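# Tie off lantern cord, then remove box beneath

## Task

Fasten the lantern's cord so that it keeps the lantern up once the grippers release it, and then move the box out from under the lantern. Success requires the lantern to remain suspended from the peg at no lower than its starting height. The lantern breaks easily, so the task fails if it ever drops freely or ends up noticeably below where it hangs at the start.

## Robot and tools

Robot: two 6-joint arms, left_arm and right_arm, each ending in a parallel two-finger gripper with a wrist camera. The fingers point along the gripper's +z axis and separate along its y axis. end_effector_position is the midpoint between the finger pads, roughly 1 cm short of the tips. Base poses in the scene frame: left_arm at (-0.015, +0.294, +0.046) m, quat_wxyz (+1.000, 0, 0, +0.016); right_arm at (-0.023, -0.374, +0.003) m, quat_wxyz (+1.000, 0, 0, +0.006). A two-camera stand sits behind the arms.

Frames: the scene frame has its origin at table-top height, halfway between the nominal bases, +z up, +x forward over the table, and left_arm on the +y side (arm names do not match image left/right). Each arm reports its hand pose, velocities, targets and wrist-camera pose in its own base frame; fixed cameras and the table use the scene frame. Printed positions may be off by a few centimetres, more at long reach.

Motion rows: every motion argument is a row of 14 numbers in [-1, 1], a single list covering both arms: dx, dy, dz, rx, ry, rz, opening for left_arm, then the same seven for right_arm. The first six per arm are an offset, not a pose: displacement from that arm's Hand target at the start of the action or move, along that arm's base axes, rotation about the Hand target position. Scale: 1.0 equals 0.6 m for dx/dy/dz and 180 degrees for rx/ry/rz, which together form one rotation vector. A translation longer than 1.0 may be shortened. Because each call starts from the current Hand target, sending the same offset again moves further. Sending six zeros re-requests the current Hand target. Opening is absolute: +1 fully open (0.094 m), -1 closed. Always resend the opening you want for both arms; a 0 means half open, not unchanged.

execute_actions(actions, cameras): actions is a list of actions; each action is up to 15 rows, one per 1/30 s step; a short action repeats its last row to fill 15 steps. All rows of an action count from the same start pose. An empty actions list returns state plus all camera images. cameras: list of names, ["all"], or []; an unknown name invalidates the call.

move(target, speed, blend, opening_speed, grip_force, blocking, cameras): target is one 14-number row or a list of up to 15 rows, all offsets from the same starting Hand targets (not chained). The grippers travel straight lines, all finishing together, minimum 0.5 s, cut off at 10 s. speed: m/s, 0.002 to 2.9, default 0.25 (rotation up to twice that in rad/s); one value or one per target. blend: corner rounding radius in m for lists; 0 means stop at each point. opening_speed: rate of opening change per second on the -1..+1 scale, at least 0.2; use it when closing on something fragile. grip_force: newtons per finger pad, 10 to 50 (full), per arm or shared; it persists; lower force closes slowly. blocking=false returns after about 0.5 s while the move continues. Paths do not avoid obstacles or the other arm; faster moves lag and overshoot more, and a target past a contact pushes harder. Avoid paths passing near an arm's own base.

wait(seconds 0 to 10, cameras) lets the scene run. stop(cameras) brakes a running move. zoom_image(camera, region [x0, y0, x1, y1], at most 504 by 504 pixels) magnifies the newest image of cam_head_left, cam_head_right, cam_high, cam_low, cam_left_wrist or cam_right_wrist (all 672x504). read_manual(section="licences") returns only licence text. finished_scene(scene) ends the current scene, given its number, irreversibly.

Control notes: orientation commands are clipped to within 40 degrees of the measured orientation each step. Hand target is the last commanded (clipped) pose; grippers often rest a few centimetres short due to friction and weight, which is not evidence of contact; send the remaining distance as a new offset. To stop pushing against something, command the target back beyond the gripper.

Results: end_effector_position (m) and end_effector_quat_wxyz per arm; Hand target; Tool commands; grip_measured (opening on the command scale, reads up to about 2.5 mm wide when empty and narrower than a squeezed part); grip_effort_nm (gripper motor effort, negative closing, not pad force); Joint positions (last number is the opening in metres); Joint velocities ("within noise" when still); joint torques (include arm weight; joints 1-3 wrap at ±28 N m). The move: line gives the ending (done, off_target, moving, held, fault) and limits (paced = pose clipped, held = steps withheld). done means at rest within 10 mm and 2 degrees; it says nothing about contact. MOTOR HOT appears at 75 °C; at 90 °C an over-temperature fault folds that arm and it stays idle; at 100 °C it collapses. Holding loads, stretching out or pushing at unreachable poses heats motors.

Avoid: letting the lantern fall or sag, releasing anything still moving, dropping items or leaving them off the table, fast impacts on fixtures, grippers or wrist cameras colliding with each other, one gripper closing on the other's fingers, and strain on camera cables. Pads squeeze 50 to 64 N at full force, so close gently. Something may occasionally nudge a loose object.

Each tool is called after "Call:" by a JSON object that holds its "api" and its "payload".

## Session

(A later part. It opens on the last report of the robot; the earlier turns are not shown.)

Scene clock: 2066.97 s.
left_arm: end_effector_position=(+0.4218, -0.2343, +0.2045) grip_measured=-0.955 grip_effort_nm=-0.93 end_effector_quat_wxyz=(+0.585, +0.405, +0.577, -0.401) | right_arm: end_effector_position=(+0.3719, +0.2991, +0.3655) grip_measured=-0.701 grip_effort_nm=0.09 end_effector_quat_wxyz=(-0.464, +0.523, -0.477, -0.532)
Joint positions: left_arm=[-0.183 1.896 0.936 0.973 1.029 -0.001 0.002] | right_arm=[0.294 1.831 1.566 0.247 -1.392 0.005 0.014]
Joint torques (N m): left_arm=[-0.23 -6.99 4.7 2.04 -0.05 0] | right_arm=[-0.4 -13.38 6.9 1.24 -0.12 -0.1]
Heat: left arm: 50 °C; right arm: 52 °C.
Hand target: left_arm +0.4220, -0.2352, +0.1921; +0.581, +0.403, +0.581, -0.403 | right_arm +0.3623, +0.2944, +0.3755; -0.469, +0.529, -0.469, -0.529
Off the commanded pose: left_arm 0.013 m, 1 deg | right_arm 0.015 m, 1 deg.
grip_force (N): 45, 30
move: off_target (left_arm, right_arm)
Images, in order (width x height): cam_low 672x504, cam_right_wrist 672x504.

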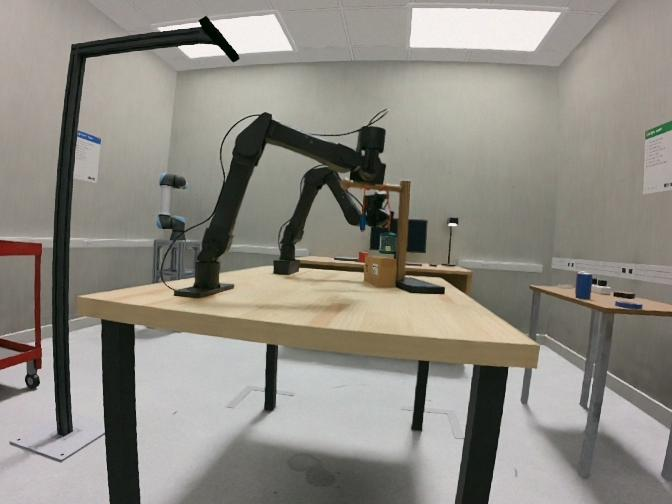

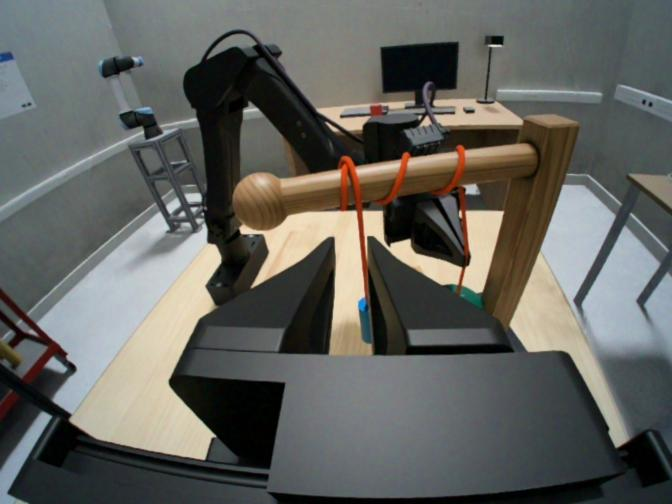

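Call:
{"api": "move", "payload": {"target": [0, 0, -0.0167, 0, 0, 0, -1, 0, 0, 0, 0, 0, 0, -0.7], "speed": 0.03, "cameras": ["cam_low", "cam_right_wrist"]}}

Call:
{"api": "zoom_image", "payload": {"camera": "cam_right_wrist", "region": [320, 130, 560, 310]}}

Call:
{"api": "zoom_image", "payload": {"camera": "cam_low", "region": [340, 165, 440, 295]}}

Scene clock: 2082.20 s.
left_arm: end_effector_position=(+0.4207, -0.2348, +0.2024) grip_measured=-0.955 grip_effort_nm=-0.94 end_effector_quat_wxyz=(+0.595, +0.412, +0.564, -0.398) | right_arm: end_effector_position=(+0.3719, +0.2991, +0.3655) grip_measured=-0.701 grip_effort_nm=0.09 end_effector_quat_wxyz=(-0.464, +0.523, -0.477, -0.532)
Joint positions: left_arm=[-0.183 1.918 0.927 1.038 1.036 -0.001 0.002] | right_arm=[0.294 1.831 1.566 0.247 -1.392 0.005 0.014]
Joint torques (N m): left_arm=[-0.14 -6.61 4.31 1.78 -0.13 -0.01] | right_arm=[-0.42 -13.24 6.9 1.25 -0.15 -0.09]
Heat: left arm: 49 °C; right arm: 52 °C.
Hand target: left_arm +0.4220, -0.2352, +0.1822; +0.581, +0.403, +0.581, -0.403 | right_arm +0.3623, +0.2944, +0.3755; -0.469, +0.529, -0.469, -0.529
Off the commanded pose: left_arm 0.020 m, 3 deg | right_arm 0.015 m, 1 deg.
grip_force (N): 45, 30
move: off_target (left_arm, right_arm)
Images, in order (width x height): cam_low 672x504, cam_right_wrist 672x504.

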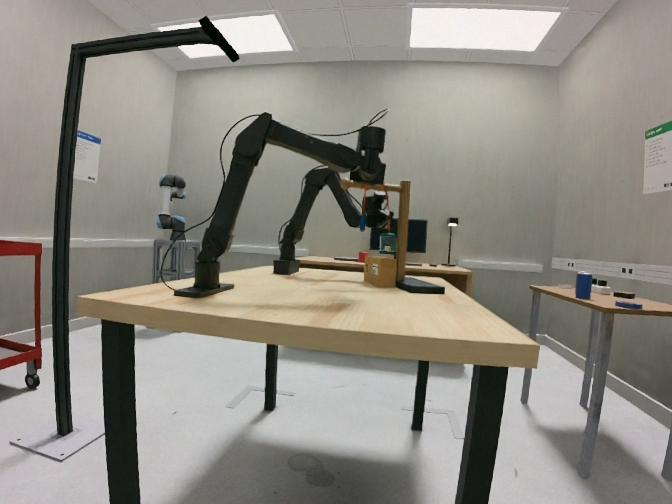

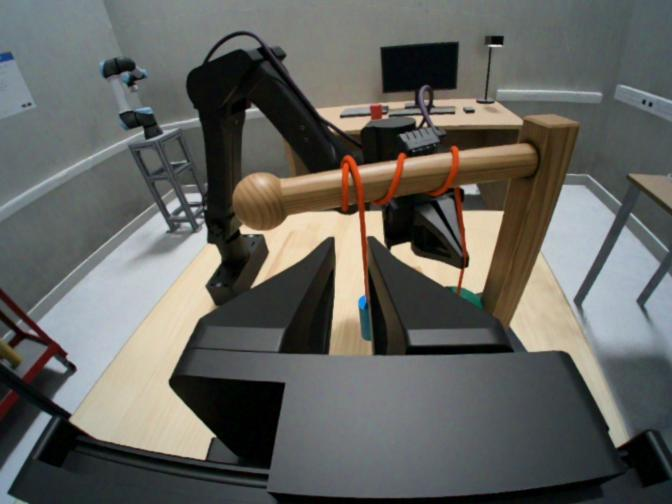

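Scaled by 2.100 from the camera's 672x504 image, which has a finer 960x720 frame.

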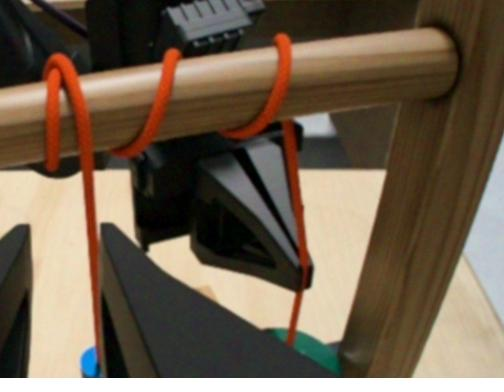

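Scaled by 3.877 from the camera's 672x504 image, which has a finer 960x720 frame.

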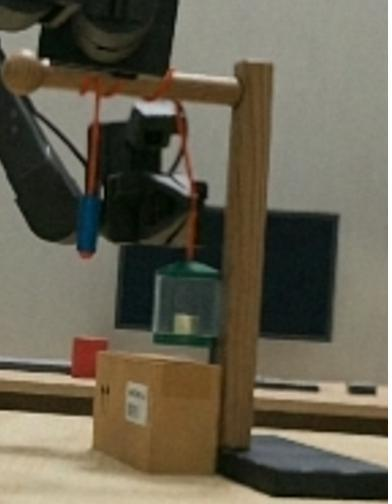

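Call:
{"api": "move", "payload": {"target": [0, 0, -0.0167, 0, 0, 0, -1, 0, 0, 0, 0, 0, 0, -0.7], "speed": 0.03, "cameras": ["cam_low", "cam_right_wrist"]}}

Call:
{"api": "zoom_image", "payload": {"camera": "cam_right_wrist", "region": [320, 130, 560, 310]}}

Call:
{"api": "zoom_image", "payload": {"camera": "cam_low", "region": [340, 165, 440, 295]}}

Scene clock: 2103.90 s.
left_arm: end_effector_position=(+0.4192, -0.2351, +0.2004) grip_measured=-0.955 grip_effort_nm=-0.93 end_effector_quat_wxyz=(+0.604, +0.418, +0.552, -0.394) | right_arm: end_effector_position=(+0.3719, +0.2991, +0.3655) grip_measured=-0.701 grip_effort_nm=0.09 end_effector_quat_wxyz=(-0.464, +0.523, -0.477, -0.532)
Joint positions: left_arm=[-0.183 1.94 0.918 1.103 1.042 -0.001 0.002] | right_arm=[0.294 1.831 1.566 0.247 -1.392 0.005 0.014]
Joint torques (N m): left_arm=[-0.17 -6.11 3.9 1.49 -0.21 -0.02] | right_arm=[-0.39 -13.35 6.93 1.24 -0.13 -0.08]
Heat: left arm: 48 °C; right arm: 52 °C.
Hand target: left_arm +0.4220, -0.2352, +0.1720; +0.581, +0.403, +0.581, -0.403 | right_arm +0.3623, +0.2944, +0.3755; -0.469, +0.529, -0.469, -0.529
Off the commanded pose: left_arm 0.028 m, 5 deg | right_arm 0.015 m, 1 deg.
grip_force (N): 45, 30
move: off_target (left_arm, right_arm)
Images, in order (width x height): cam_low 672x504, cam_right_wrist 672x504.

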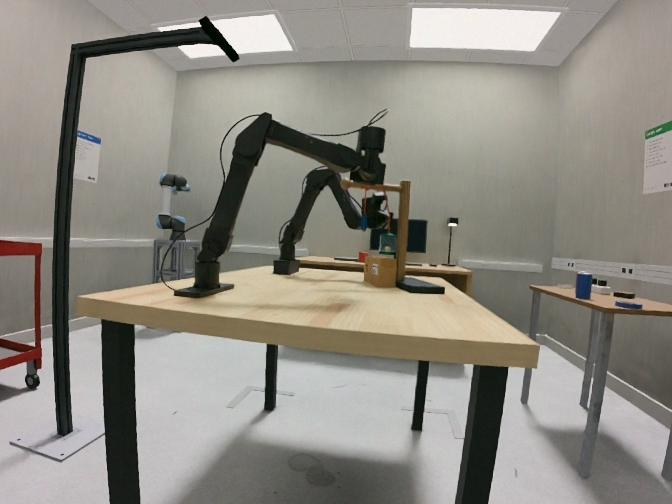

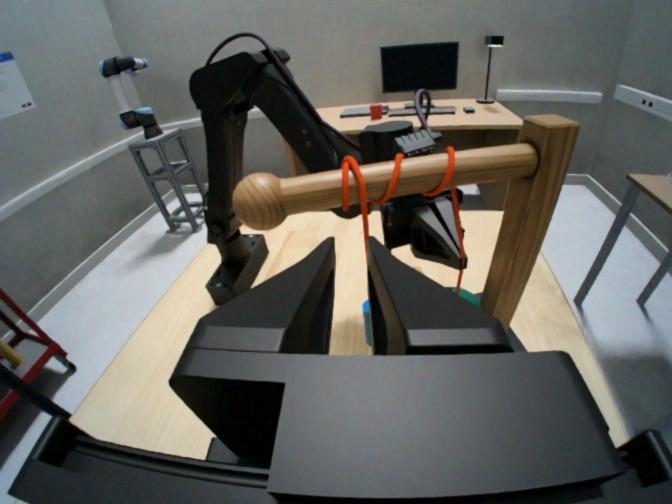

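Scaled by 2.100 from the camera's 672x504 image, which has a finer 960x720 frame.

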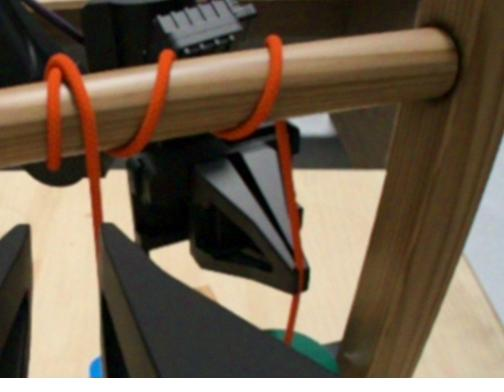

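Scaled by 3.877 from the camera's 672x504 image, which has a finer 960x720 frame.

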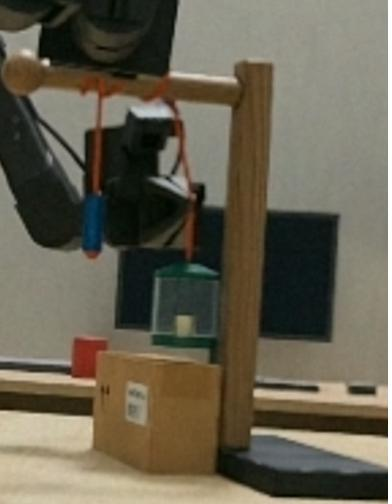

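Call:
{"api": "move", "payload": {"target": [0, 0, -0.0167, 0, 0, 0, -1, 0, 0, 0, 0, 0, 0, -0.7], "speed": 0.03, "cameras": ["cam_low", "cam_right_wrist"]}}

Call:
{"api": "zoom_image", "payload": {"camera": "cam_right_wrist", "region": [320, 130, 560, 310]}}

Call:
{"api": "zoom_image", "payload": {"camera": "cam_low", "region": [340, 165, 440, 295]}}

Scene clock: 2130.47 s.
left_arm: end_effector_position=(+0.4179, -0.2362, +0.1988) grip_measured=-0.955 grip_effort_nm=-0.94 end_effector_quat_wxyz=(+0.614, +0.425, +0.539, -0.390) | right_arm: end_effector_position=(+0.3719, +0.2991, +0.3655) grip_measured=-0.701 grip_effort_nm=0.09 end_effector_quat_wxyz=(-0.464, +0.523, -0.477, -0.532)
Joint positions: left_arm=[-0.185 1.962 0.912 1.167 1.045 -0.001 0.002] | right_arm=[0.294 1.831 1.566 0.247 -1.392 0.005 0.014]
Joint torques (N m): left_arm=[0.13 -5.7 3.32 1.22 -0.26 -0.02] | right_arm=[-0.4 -13.33 6.99 1.23 -0.14 -0.09]
Heat: left arm: 48 °C; right arm: 53 °C.
Hand target: left_arm +0.4220, -0.2351, +0.1620; +0.581, +0.402, +0.582, -0.403 | right_arm +0.3623, +0.2944, +0.3755; -0.469, +0.529, -0.469, -0.529
Off the commanded pose: left_arm 0.037 m, 7 deg | right_arm 0.015 m, 1 deg.
grip_force (N): 45, 30
move: off_target (left_arm, right_arm)
Images, in order (width x height): cam_low 672x504, cam_right_wrist 672x504.

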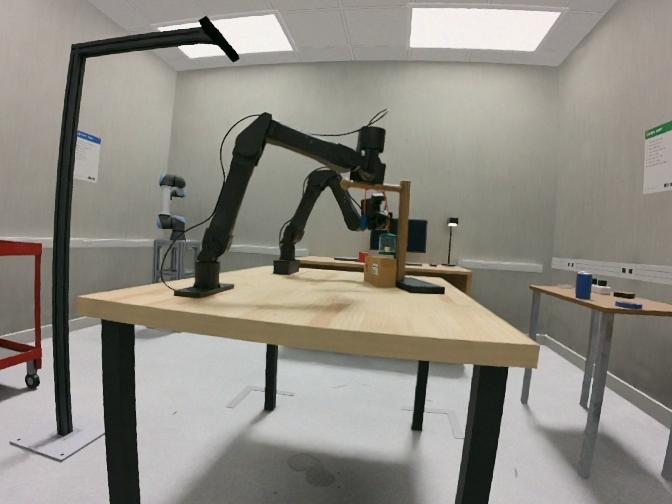

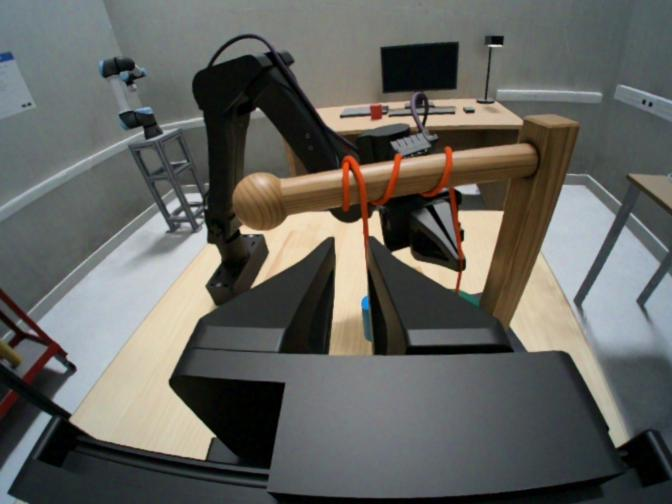

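Scaled by 2.100 from the camera's 672x504 image, which has a finer 960x720 frame.

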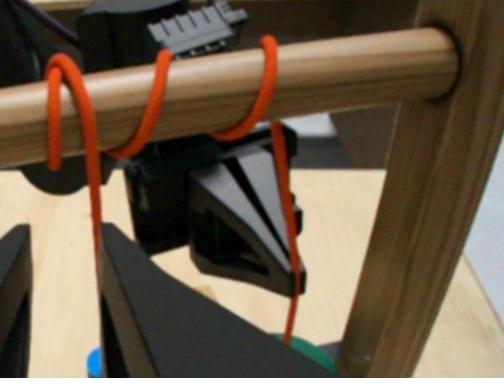

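Scaled by 3.877 from the camera's 672x504 image, which has a finer 960x720 frame.

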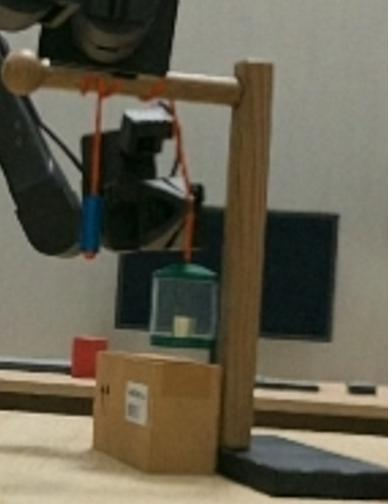

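Call:
{"api": "move", "payload": {"target": [-0.025, -0.0094, 0.055, 0, 0, 0, -1, 0, 0, 0, 0, 0, 0, -0.7], "speed": 0.03, "cameras": ["cam_low", "cam_right_wrist"]}}

Call:
{"api": "zoom_image", "payload": {"camera": "cam_right_wrist", "region": [320, 130, 560, 310]}}

Call:
{"api": "zoom_image", "payload": {"camera": "cam_low", "region": [340, 165, 440, 295]}}

Scene clock: 2156.77 s.
left_arm: end_effector_position=(+0.4081, -0.2419, +0.1968) grip_measured=-0.955 grip_effort_nm=-0.93 end_effector_quat_wxyz=(+0.590, +0.414, +0.563, -0.405) | right_arm: end_effector_position=(+0.3719, +0.2991, +0.3655) grip_measured=-0.701 grip_effort_nm=0.09 end_effector_quat_wxyz=(-0.464, +0.523, -0.477, -0.532)
Joint positions: left_arm=[-0.206 1.908 0.882 1.072 1.029 -0.007 0.002] | right_arm=[0.294 1.831 1.566 0.247 -1.392 0.005 0.014]
Joint torques (N m): left_arm=[-0.27 -11.08 4.25 1.19 -0.29 -0.01] | right_arm=[-0.38 -13.35 6.94 1.24 -0.12 -0.08]
Heat: left arm: 47 °C; right arm: 53 °C.
Hand target: left_arm +0.4070, -0.2409, +0.1951; +0.581, +0.403, +0.581, -0.403 | right_arm +0.3623, +0.2944, +0.3755; -0.469, +0.529, -0.469, -0.529
Off the commanded pose: left_arm 0.002 m, 3 deg | right_arm 0.015 m, 1 deg.
grip_force (N): 45, 30
move: off_target (left_arm, right_arm)
Images, in order (width x height): cam_low 672x504, cam_right_wrist 672x504.

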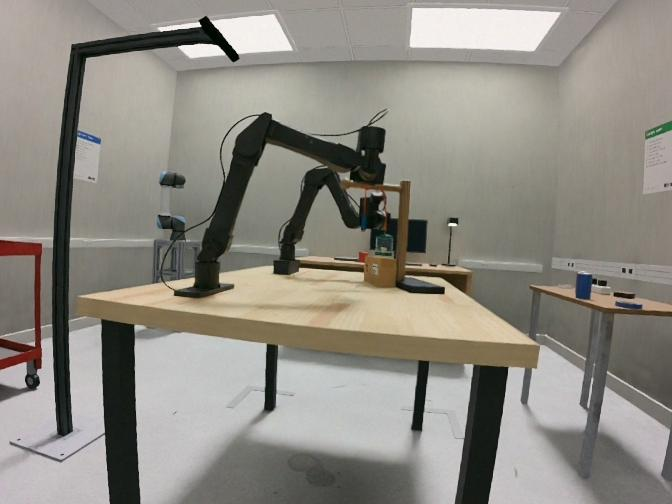

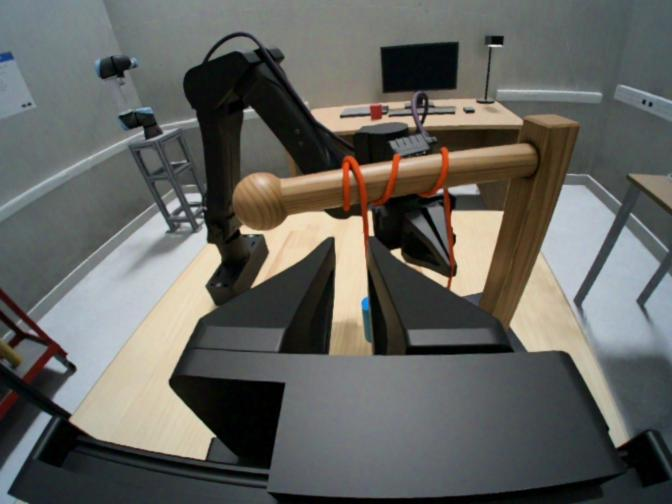

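Scaled by 2.100 from the camera's 672x504 image, which has a finer 960x720 frame.

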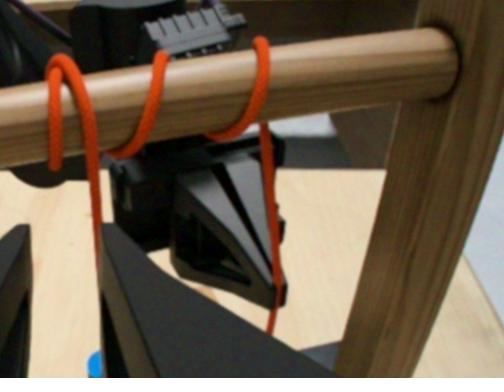

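Scaled by 3.877 from the camera's 672x504 image, which has a finer 960x720 frame.

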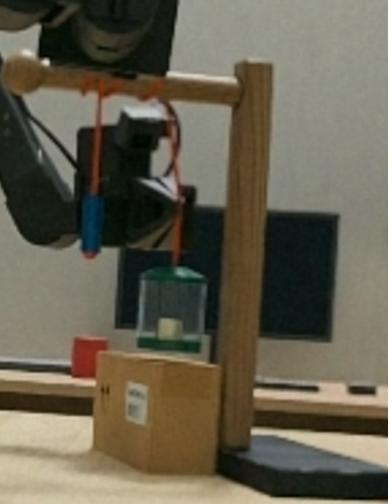

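Call:
{"api": "move", "payload": {"target": [0, 0, -0.0133, 0, 0, 0, -1, 0, 0, 0, 0, 0, 0, -0.7], "speed": 0.02, "cameras": ["cam_low", "cam_right_wrist"]}}

Call:
{"api": "zoom_image", "payload": {"camera": "cam_right_wrist", "region": [320, 130, 560, 310]}}

Call:
{"api": "zoom_image", "payload": {"camera": "cam_low", "region": [340, 165, 440, 295]}}

Scene clock: 2180.23 s.
left_arm: end_effector_position=(+0.4077, -0.2418, +0.1962) grip_measured=-0.955 grip_effort_nm=-0.93 end_effector_quat_wxyz=(+0.590, +0.414, +0.563, -0.405) | right_arm: end_effector_position=(+0.3719, +0.2991, +0.3655) grip_measured=-0.701 grip_effort_nm=0.08 end_effector_quat_wxyz=(-0.464, +0.523, -0.477, -0.532)
Joint positions: left_arm=[-0.206 1.908 0.879 1.074 1.028 -0.007 0.002] | right_arm=[0.294 1.831 1.566 0.247 -1.392 0.005 0.014]
Joint torques (N m): left_arm=[-0.24 -9.4 3.82 1.43 -0.31 0.05] | right_arm=[-0.32 -13.31 6.9 1.24 -0.12 -0.09]
Heat: left arm: 48 °C; right arm: 53 °C.
Hand target: left_arm +0.4069, -0.2409, +0.1870; +0.581, +0.403, +0.581, -0.403 | right_arm +0.3623, +0.2944, +0.3755; -0.469, +0.529, -0.469, -0.529
Off the commanded pose: left_arm 0.009 m, 3 deg | right_arm 0.015 m, 1 deg.
grip_force (N): 45, 30
move: off_target (left_arm, right_arm)
Images, in order (width x height): cam_low 672x504, cam_right_wrist 672x504.

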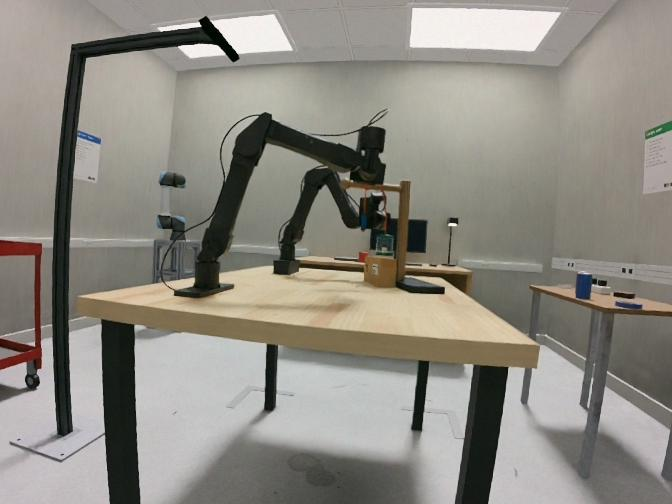

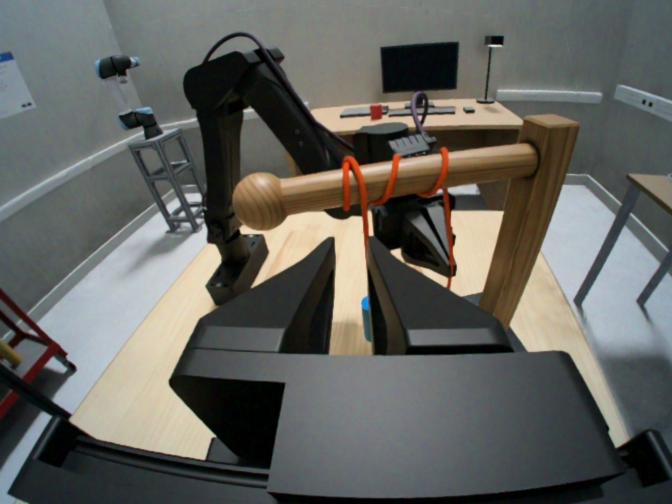

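Scaled by 2.100 from the camera's 672x504 image, which has a finer 960x720 frame.

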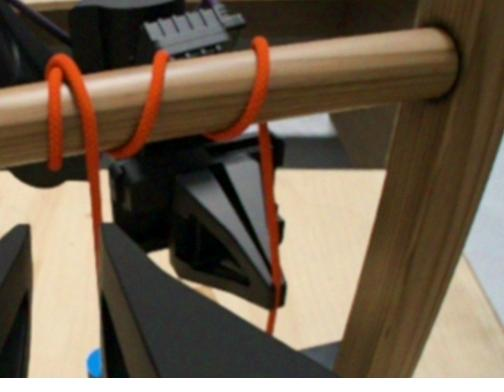

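Scaled by 3.877 from the camera's 672x504 image, which has a finer 960x720 frame.

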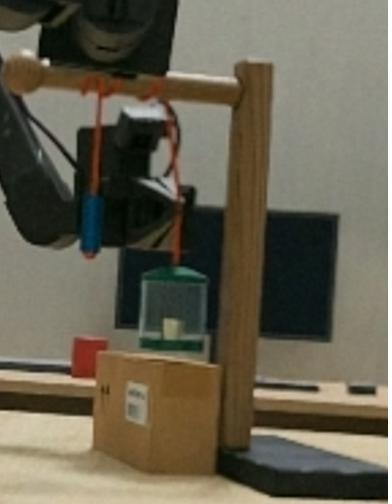

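Call:
{"api": "move", "payload": {"target": [0, 0, -0.0167, 0, 0, 0, -1, 0, 0, 0, 0, 0, 0, -0.7], "speed": 0.02, "cameras": ["cam_low", "cam_right_wrist"]}}

Call:
{"api": "zoom_image", "payload": {"camera": "cam_right_wrist", "region": [320, 130, 560, 310]}}

Call:
{"api": "zoom_image", "payload": {"camera": "cam_low", "region": [340, 165, 440, 295]}}

Scene clock: 2188.10 s.
left_arm: end_effector_position=(+0.4051, -0.2412, +0.1959) grip_measured=-0.955 grip_effort_nm=-0.94 end_effector_quat_wxyz=(+0.594, +0.415, +0.559, -0.402) | right_arm: end_effector_position=(+0.3719, +0.2991, +0.3655) grip_measured=-0.701 grip_effort_nm=0.08 end_effector_quat_wxyz=(-0.464, +0.523, -0.477, -0.532)
Joint positions: left_arm=[-0.206 1.908 0.865 1.102 1.028 -0.007 0.002] | right_arm=[0.294 1.831 1.566 0.247 -1.392 0.005 0.014]
Joint torques (N m): left_arm=[-0.31 -7.21 3.81 1.56 -0.28 0.06] | right_arm=[-0.38 -13.34 6.87 1.25 -0.11 -0.1]
Heat: left arm: 48 °C; right arm: 54 °C.
Hand target: left_arm +0.4069, -0.2409, +0.1770; +0.581, +0.403, +0.581, -0.403 | right_arm +0.3623, +0.2944, +0.3755; -0.469, +0.529, -0.469, -0.529
Off the commanded pose: left_arm 0.019 m, 3 deg | right_arm 0.015 m, 1 deg.
grip_force (N): 45, 30
move: off_target (left_arm, right_arm)
Images, in order (width x height): cam_low 672x504, cam_right_wrist 672x504.

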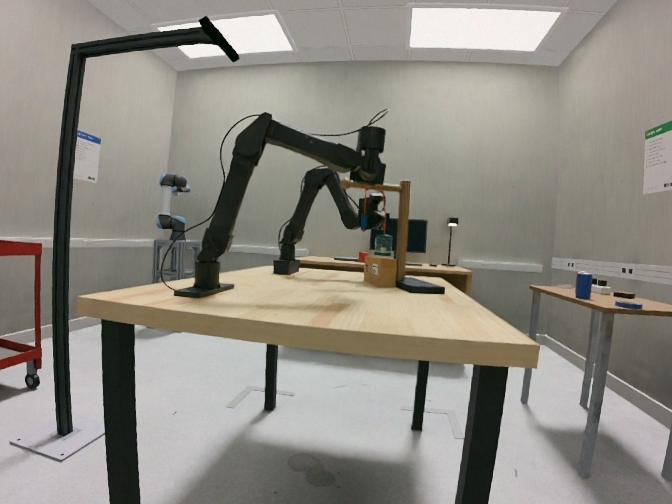

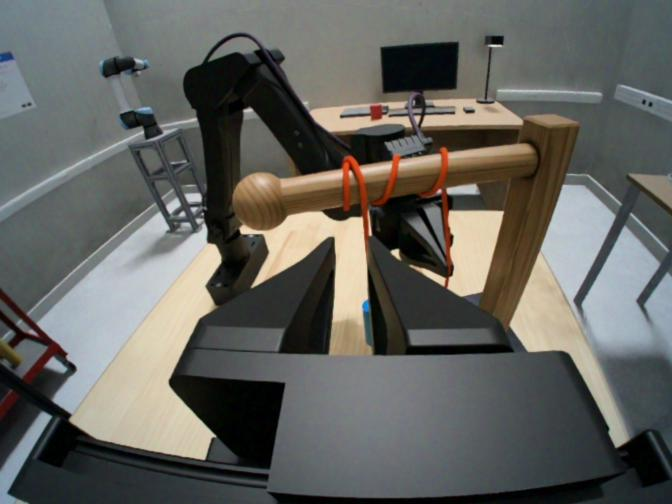

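Scaled by 2.100 from the camera's 672x504 image, which has a finer 960x720 frame.

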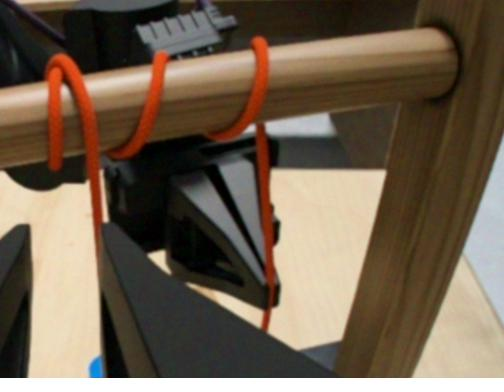

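Scaled by 3.877 from the camera's 672x504 image, which has a finer 960x720 frame.

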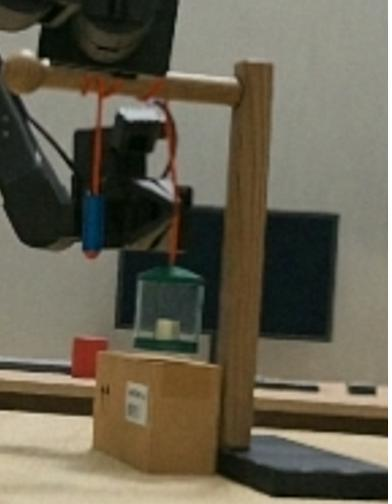

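Call:
{"api": "move", "payload": {"target": [0, 0, -0.0267, 0, 0, 0, -1, 0, 0, 0, 0, 0, 0, -0.7], "speed": 0.02, "cameras": ["cam_low", "cam_right_wrist"]}}

Call:
{"api": "zoom_image", "payload": {"camera": "cam_right_wrist", "region": [320, 130, 560, 310]}}

Call:
{"api": "zoom_image", "payload": {"camera": "cam_low", "region": [340, 165, 440, 295]}}

Scene clock: 2211.50 s.
left_arm: end_effector_position=(+0.4033, -0.2407, +0.1944) grip_measured=-0.955 grip_effort_nm=-0.93 end_effector_quat_wxyz=(+0.609, +0.421, +0.543, -0.395) | right_arm: end_effector_position=(+0.3719, +0.2991, +0.3655) grip_measured=-0.701 grip_effort_nm=0.09 end_effector_quat_wxyz=(-0.464, +0.523, -0.477, -0.532)
Joint positions: left_arm=[-0.206 1.933 0.849 1.19 1.026 -0.007 0.002] | right_arm=[0.294 1.831 1.566 0.247 -1.392 0.005 0.014]
Joint torques (N m): left_arm=[-0.23 -5.57 3.37 1.3 -0.29 0.06] | right_arm=[-0.28 -13.34 6.97 1.24 -0.12 -0.08]
Heat: left arm: 46 °C; right arm: 54 °C.
Hand target: left_arm +0.4070, -0.2409, +0.1610; +0.581, +0.403, +0.581, -0.403 | right_arm +0.3623, +0.2944, +0.3755; -0.469, +0.529, -0.469, -0.529
Off the commanded pose: left_arm 0.034 m, 6 deg | right_arm 0.015 m, 1 deg.
grip_force (N): 45, 30
move: off_target (left_arm, right_arm)
Images, in order (width x height): cam_low 672x504, cam_right_wrist 672x504.

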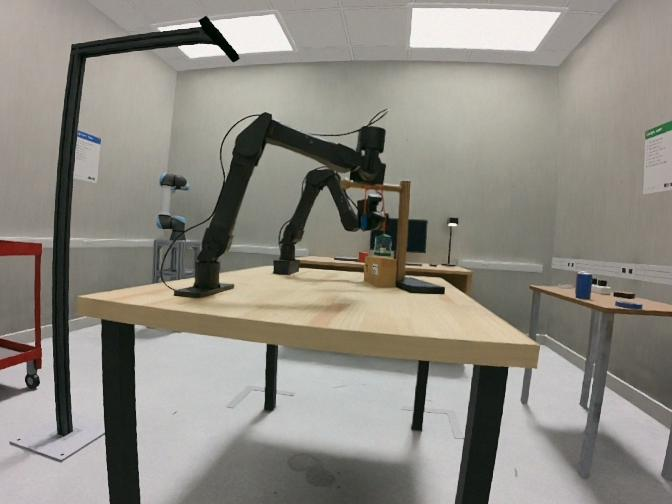

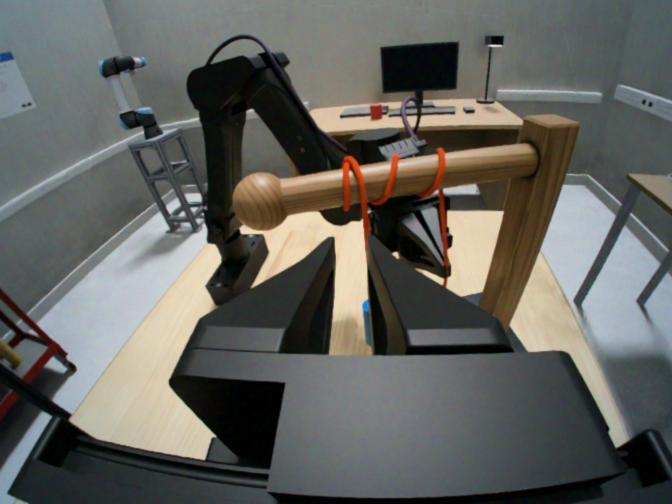

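Scaled by 2.100 from the camera's 672x504 image, which has a finer 960x720 frame.

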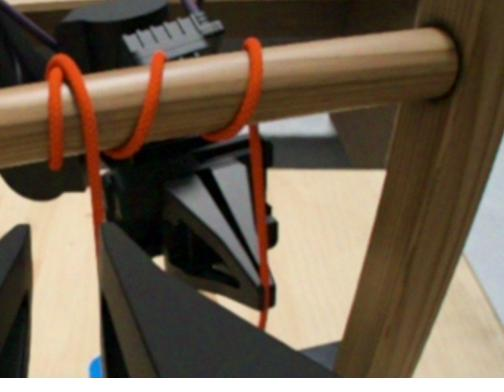

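Scaled by 3.877 from the camera's 672x504 image, which has a finer 960x720 frame.

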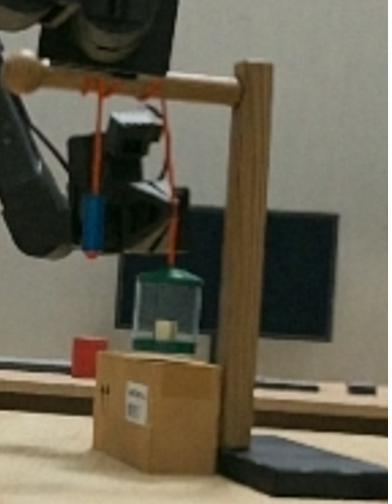

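Call:
{"api": "move", "payload": {"target": [0, 0, 0.03, 0, 0, 0, -1, 0, 0, 0, 0, 0, 0, -0.7], "speed": 0.02, "cameras": ["cam_low", "cam_right_wrist", "cam_left_wrist"]}}

Call:
{"api": "zoom_image", "payload": {"camera": "cam_right_wrist", "region": [320, 130, 560, 310]}}

Call:
{"api": "zoom_image", "payload": {"camera": "cam_low", "region": [340, 165, 440, 295]}}

Scene clock: 2234.50 s.
left_arm: end_effector_position=(+0.4028, -0.2406, +0.1937) grip_measured=-0.955 grip_effort_nm=-0.93 end_effector_quat_wxyz=(+0.609, +0.421, +0.544, -0.395) | right_arm: end_effector_position=(+0.3719, +0.2991, +0.3655) grip_measured=-0.701 grip_effort_nm=0.09 end_effector_quat_wxyz=(-0.464, +0.523, -0.477, -0.532)
Joint positions: left_arm=[-0.206 1.933 0.846 1.193 1.026 -0.007 0.002] | right_arm=[0.294 1.831 1.566 0.247 -1.392 0.005 0.014]
Joint torques (N m): left_arm=[-0.28 -9.02 4.97 0.69 -0.31 -0.06] | right_arm=[-0.4 -13.26 6.93 1.26 -0.13 -0.11]
Heat: left arm: 44 °C; right arm: 54 °C.
Hand target: left_arm +0.4070, -0.2409, +0.1790; +0.581, +0.403, +0.581, -0.403 | right_arm +0.3623, +0.2944, +0.3755; -0.469, +0.529, -0.469, -0.529
Off the commanded pose: left_arm 0.015 m, 6 deg | right_arm 0.015 m, 1 deg.
grip_force (N): 45, 30
move: off_target (left_arm, right_arm)
Images, in order (width x height): cam_low 672x504, cam_left_wrist 672x504, cam_right_wrist 672x504.

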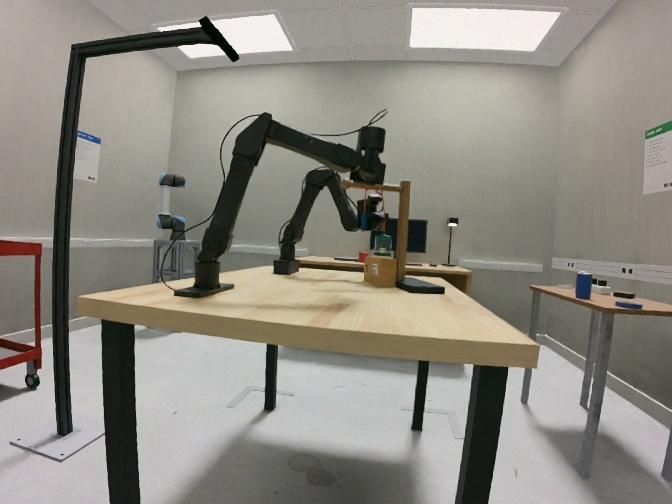

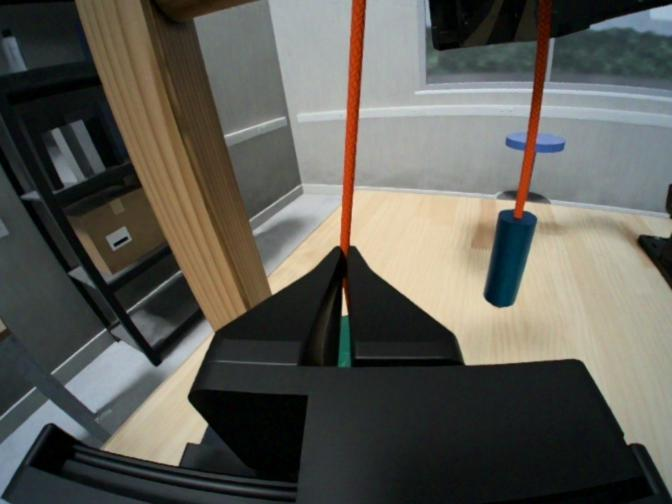

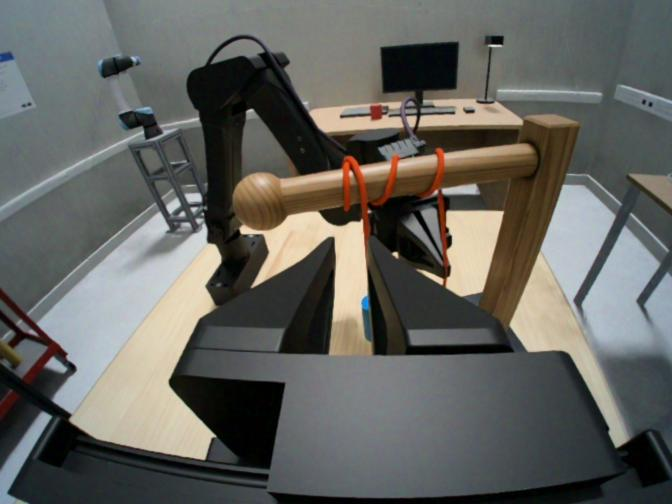

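Scaled by 2.100 from the camera's 672x504 image, which has a finer 960x720 frame.

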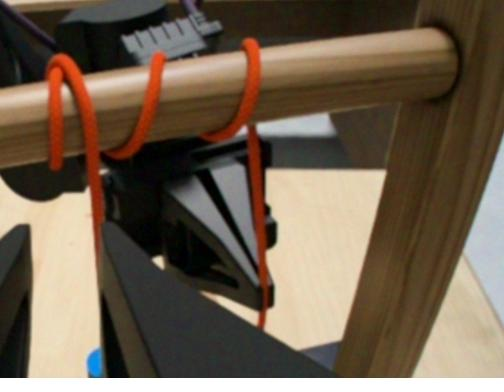

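Scaled by 3.877 from the camera's 672x504 image, which has a finer 960x720 frame.

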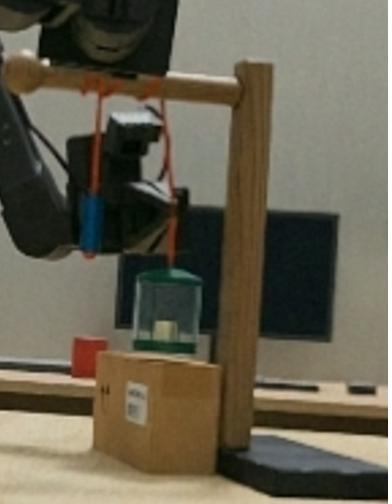

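Call:
{"api": "move", "payload": {"target": [0, 0, 0, 0, 0, 0, -0.75, 0, 0, 0, 0, 0, 0, -0.7], "opening_speed": 0.2, "cameras": ["cam_low", "cam_right_wrist", "cam_left_wrist"]}}

Call:
{"api": "zoom_image", "payload": {"camera": "cam_right_wrist", "region": [320, 130, 560, 310]}}

Call:
{"api": "zoom_image", "payload": {"camera": "cam_low", "region": [340, 165, 440, 295]}}

Scene clock: 2256.90 s.
left_arm: end_effector_position=(+0.4045, -0.2405, +0.1793) grip_measured=-0.753 grip_effort_nm=0.14 end_effector_quat_wxyz=(+0.582, +0.408, +0.574, -0.407) | right_arm: end_effector_position=(+0.3719, +0.2991, +0.3655) grip_measured=-0.701 grip_effort_nm=0.08 end_effector_quat_wxyz=(-0.464, +0.523, -0.477, -0.532)
Joint positions: left_arm=[-0.206 1.933 0.846 1.104 1.021 -0.007 0.012] | right_arm=[0.294 1.831 1.566 0.247 -1.392 0.005 0.014]
Joint torques (N m): left_arm=[-0.28 -9.32 5.5 1.46 -0.2 0.03] | right_arm=[-0.32 -13.3 6.89 1.25 -0.14 -0.11]
Heat: left arm: 46 °C; right arm: 54 °C.
Hand target: left_arm +0.4070, -0.2409, +0.1790; +0.581, +0.403, +0.581, -0.403 | right_arm +0.3623, +0.2944, +0.3755; -0.469, +0.529, -0.469, -0.529
Off the commanded pose: left_arm 0.003 m, 1 deg | right_arm 0.015 m, 1 deg.
grip_force (N): 45, 30
move: off_target (right_arm)
Images, in order (width x height): cam_low 672x504, cam_left_wrist 672x504, cam_right_wrist 672x504.

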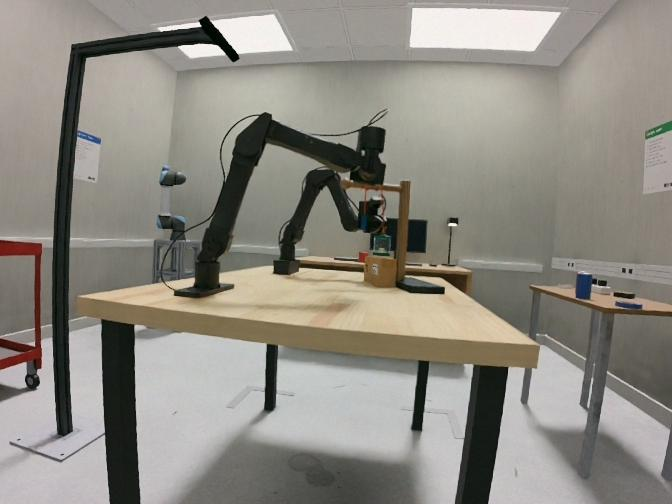

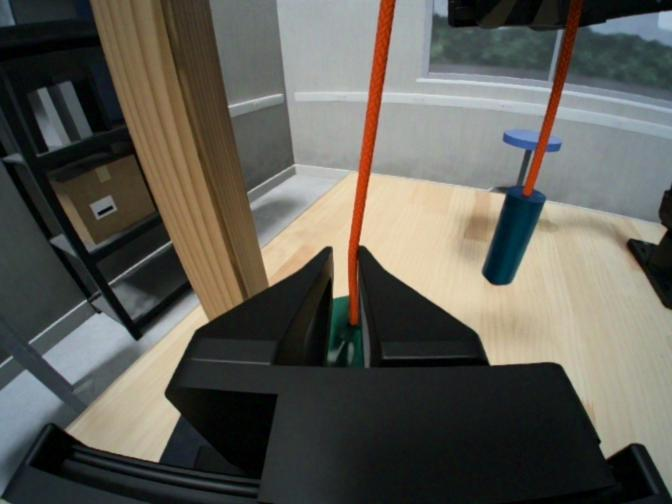

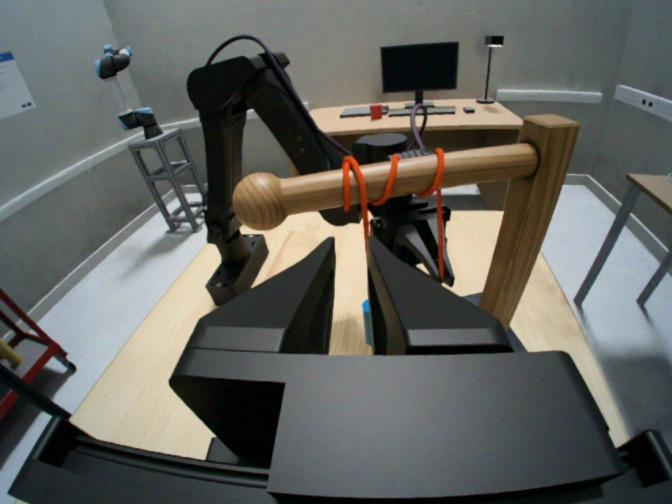

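Scaled by 2.100 from the camera's 672x504 image, which has a finer 960x720 frame.

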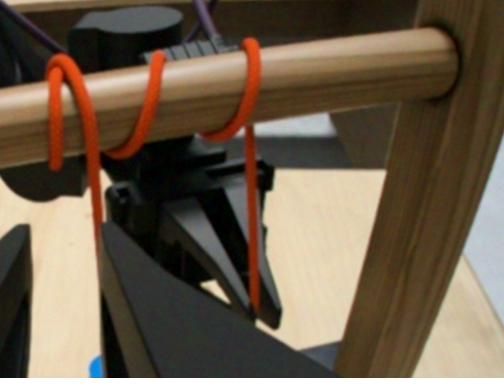

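Scaled by 3.877 from the camera's 672x504 image, which has a finer 960x720 frame.

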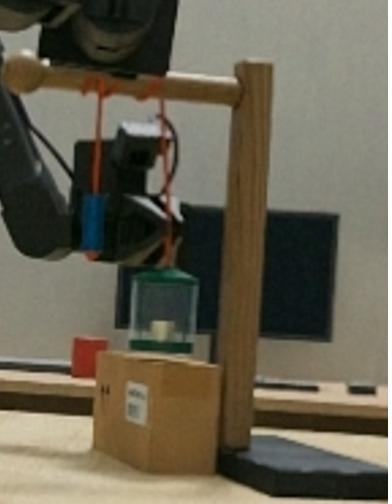

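Call:
{"api": "move", "payload": {"target": [[0, 0, 0.0167, 0, 0, 0, -0.35, 0, 0, 0, 0, 0, 0, -0.7], [-0.0587, 0.156, 0.025, 0, 0, 0, -0.35, 0, 0, 0, 0, 0, 0, -0.7]], "opening_speed": 0.6, "speed": 0.06, "cameras": ["cam_low", "cam_right_wrist", "cam_left_wrist"]}}

Call:
{"api": "zoom_image", "payload": {"camera": "cam_right_wrist", "region": [320, 130, 560, 310]}}

Call:
{"api": "zoom_image", "payload": {"camera": "cam_low", "region": [340, 165, 440, 295]}}

Scene clock: 2274.13 s.
left_arm: end_effector_position=(+0.3782, -0.1475, +0.1861) grip_measured=-0.353 grip_effort_nm=0.14 end_effector_quat_wxyz=(+0.576, +0.395, +0.589, -0.407) | right_arm: end_effector_position=(+0.3719, +0.2991, +0.3655) grip_measured=-0.701 grip_effort_nm=0.08 end_effector_quat_wxyz=(-0.464, +0.523, -0.477, -0.532)
Joint positions: left_arm=[0.064 1.786 0.704 1.064 1.27 -0.007 0.03] | right_arm=[0.294 1.831 1.566 0.247 -1.392 0.005 0.014]
Joint torques (N m): left_arm=[0.36 -10.29 4.01 1.58 0.1 0.05] | right_arm=[-0.34 -13.37 6.83 1.27 -0.11 -0.08]
Heat: left arm: 47 °C; right arm: 55 °C.
Hand target: left_arm +0.3718, -0.1472, +0.1940; +0.581, +0.403, +0.582, -0.403 | right_arm +0.3623, +0.2944, +0.3755; -0.469, +0.529, -0.469, -0.529
Off the commanded pose: left_arm 0.010 m, 1 deg | right_arm 0.015 m, 1 deg.
grip_force (N): 45, 30
move: off_target (right_arm)
Images, in order (width x height): cam_low 672x504, cam_left_wrist 672x504, cam_right_wrist 672x504.

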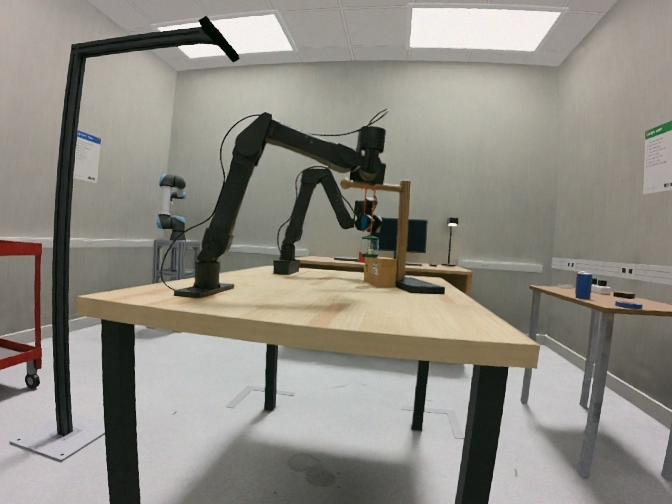

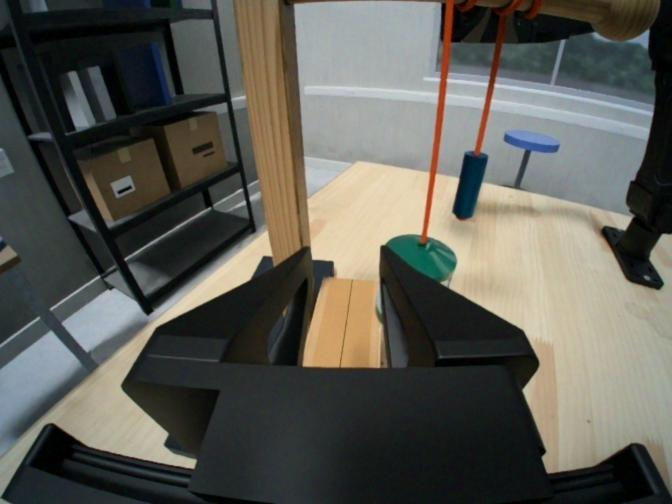

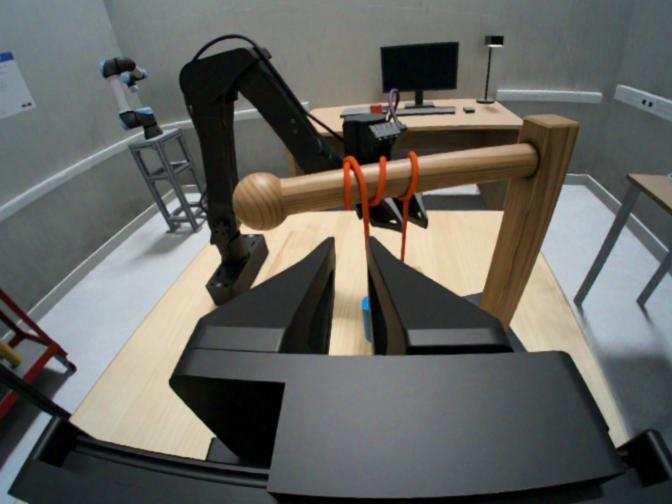

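Scaled by 2.100 from the camera's 672x504 image, which has a finer 960x720 frame.

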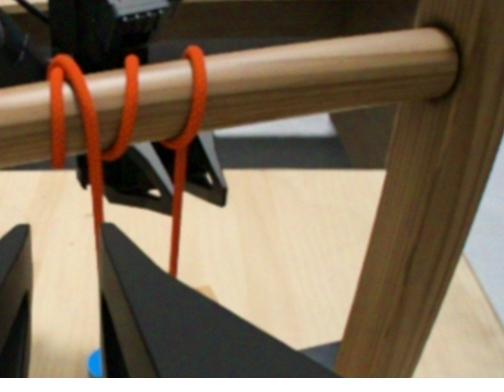

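Scaled by 3.877 from the camera's 672x504 image, which has a finer 960x720 frame.

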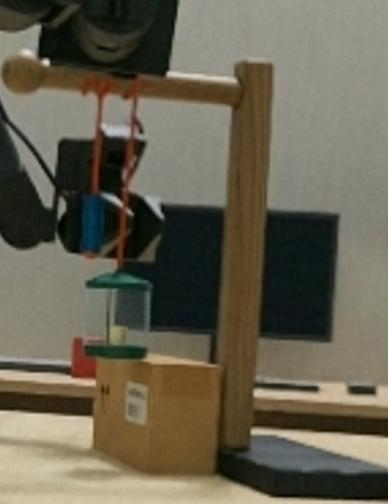

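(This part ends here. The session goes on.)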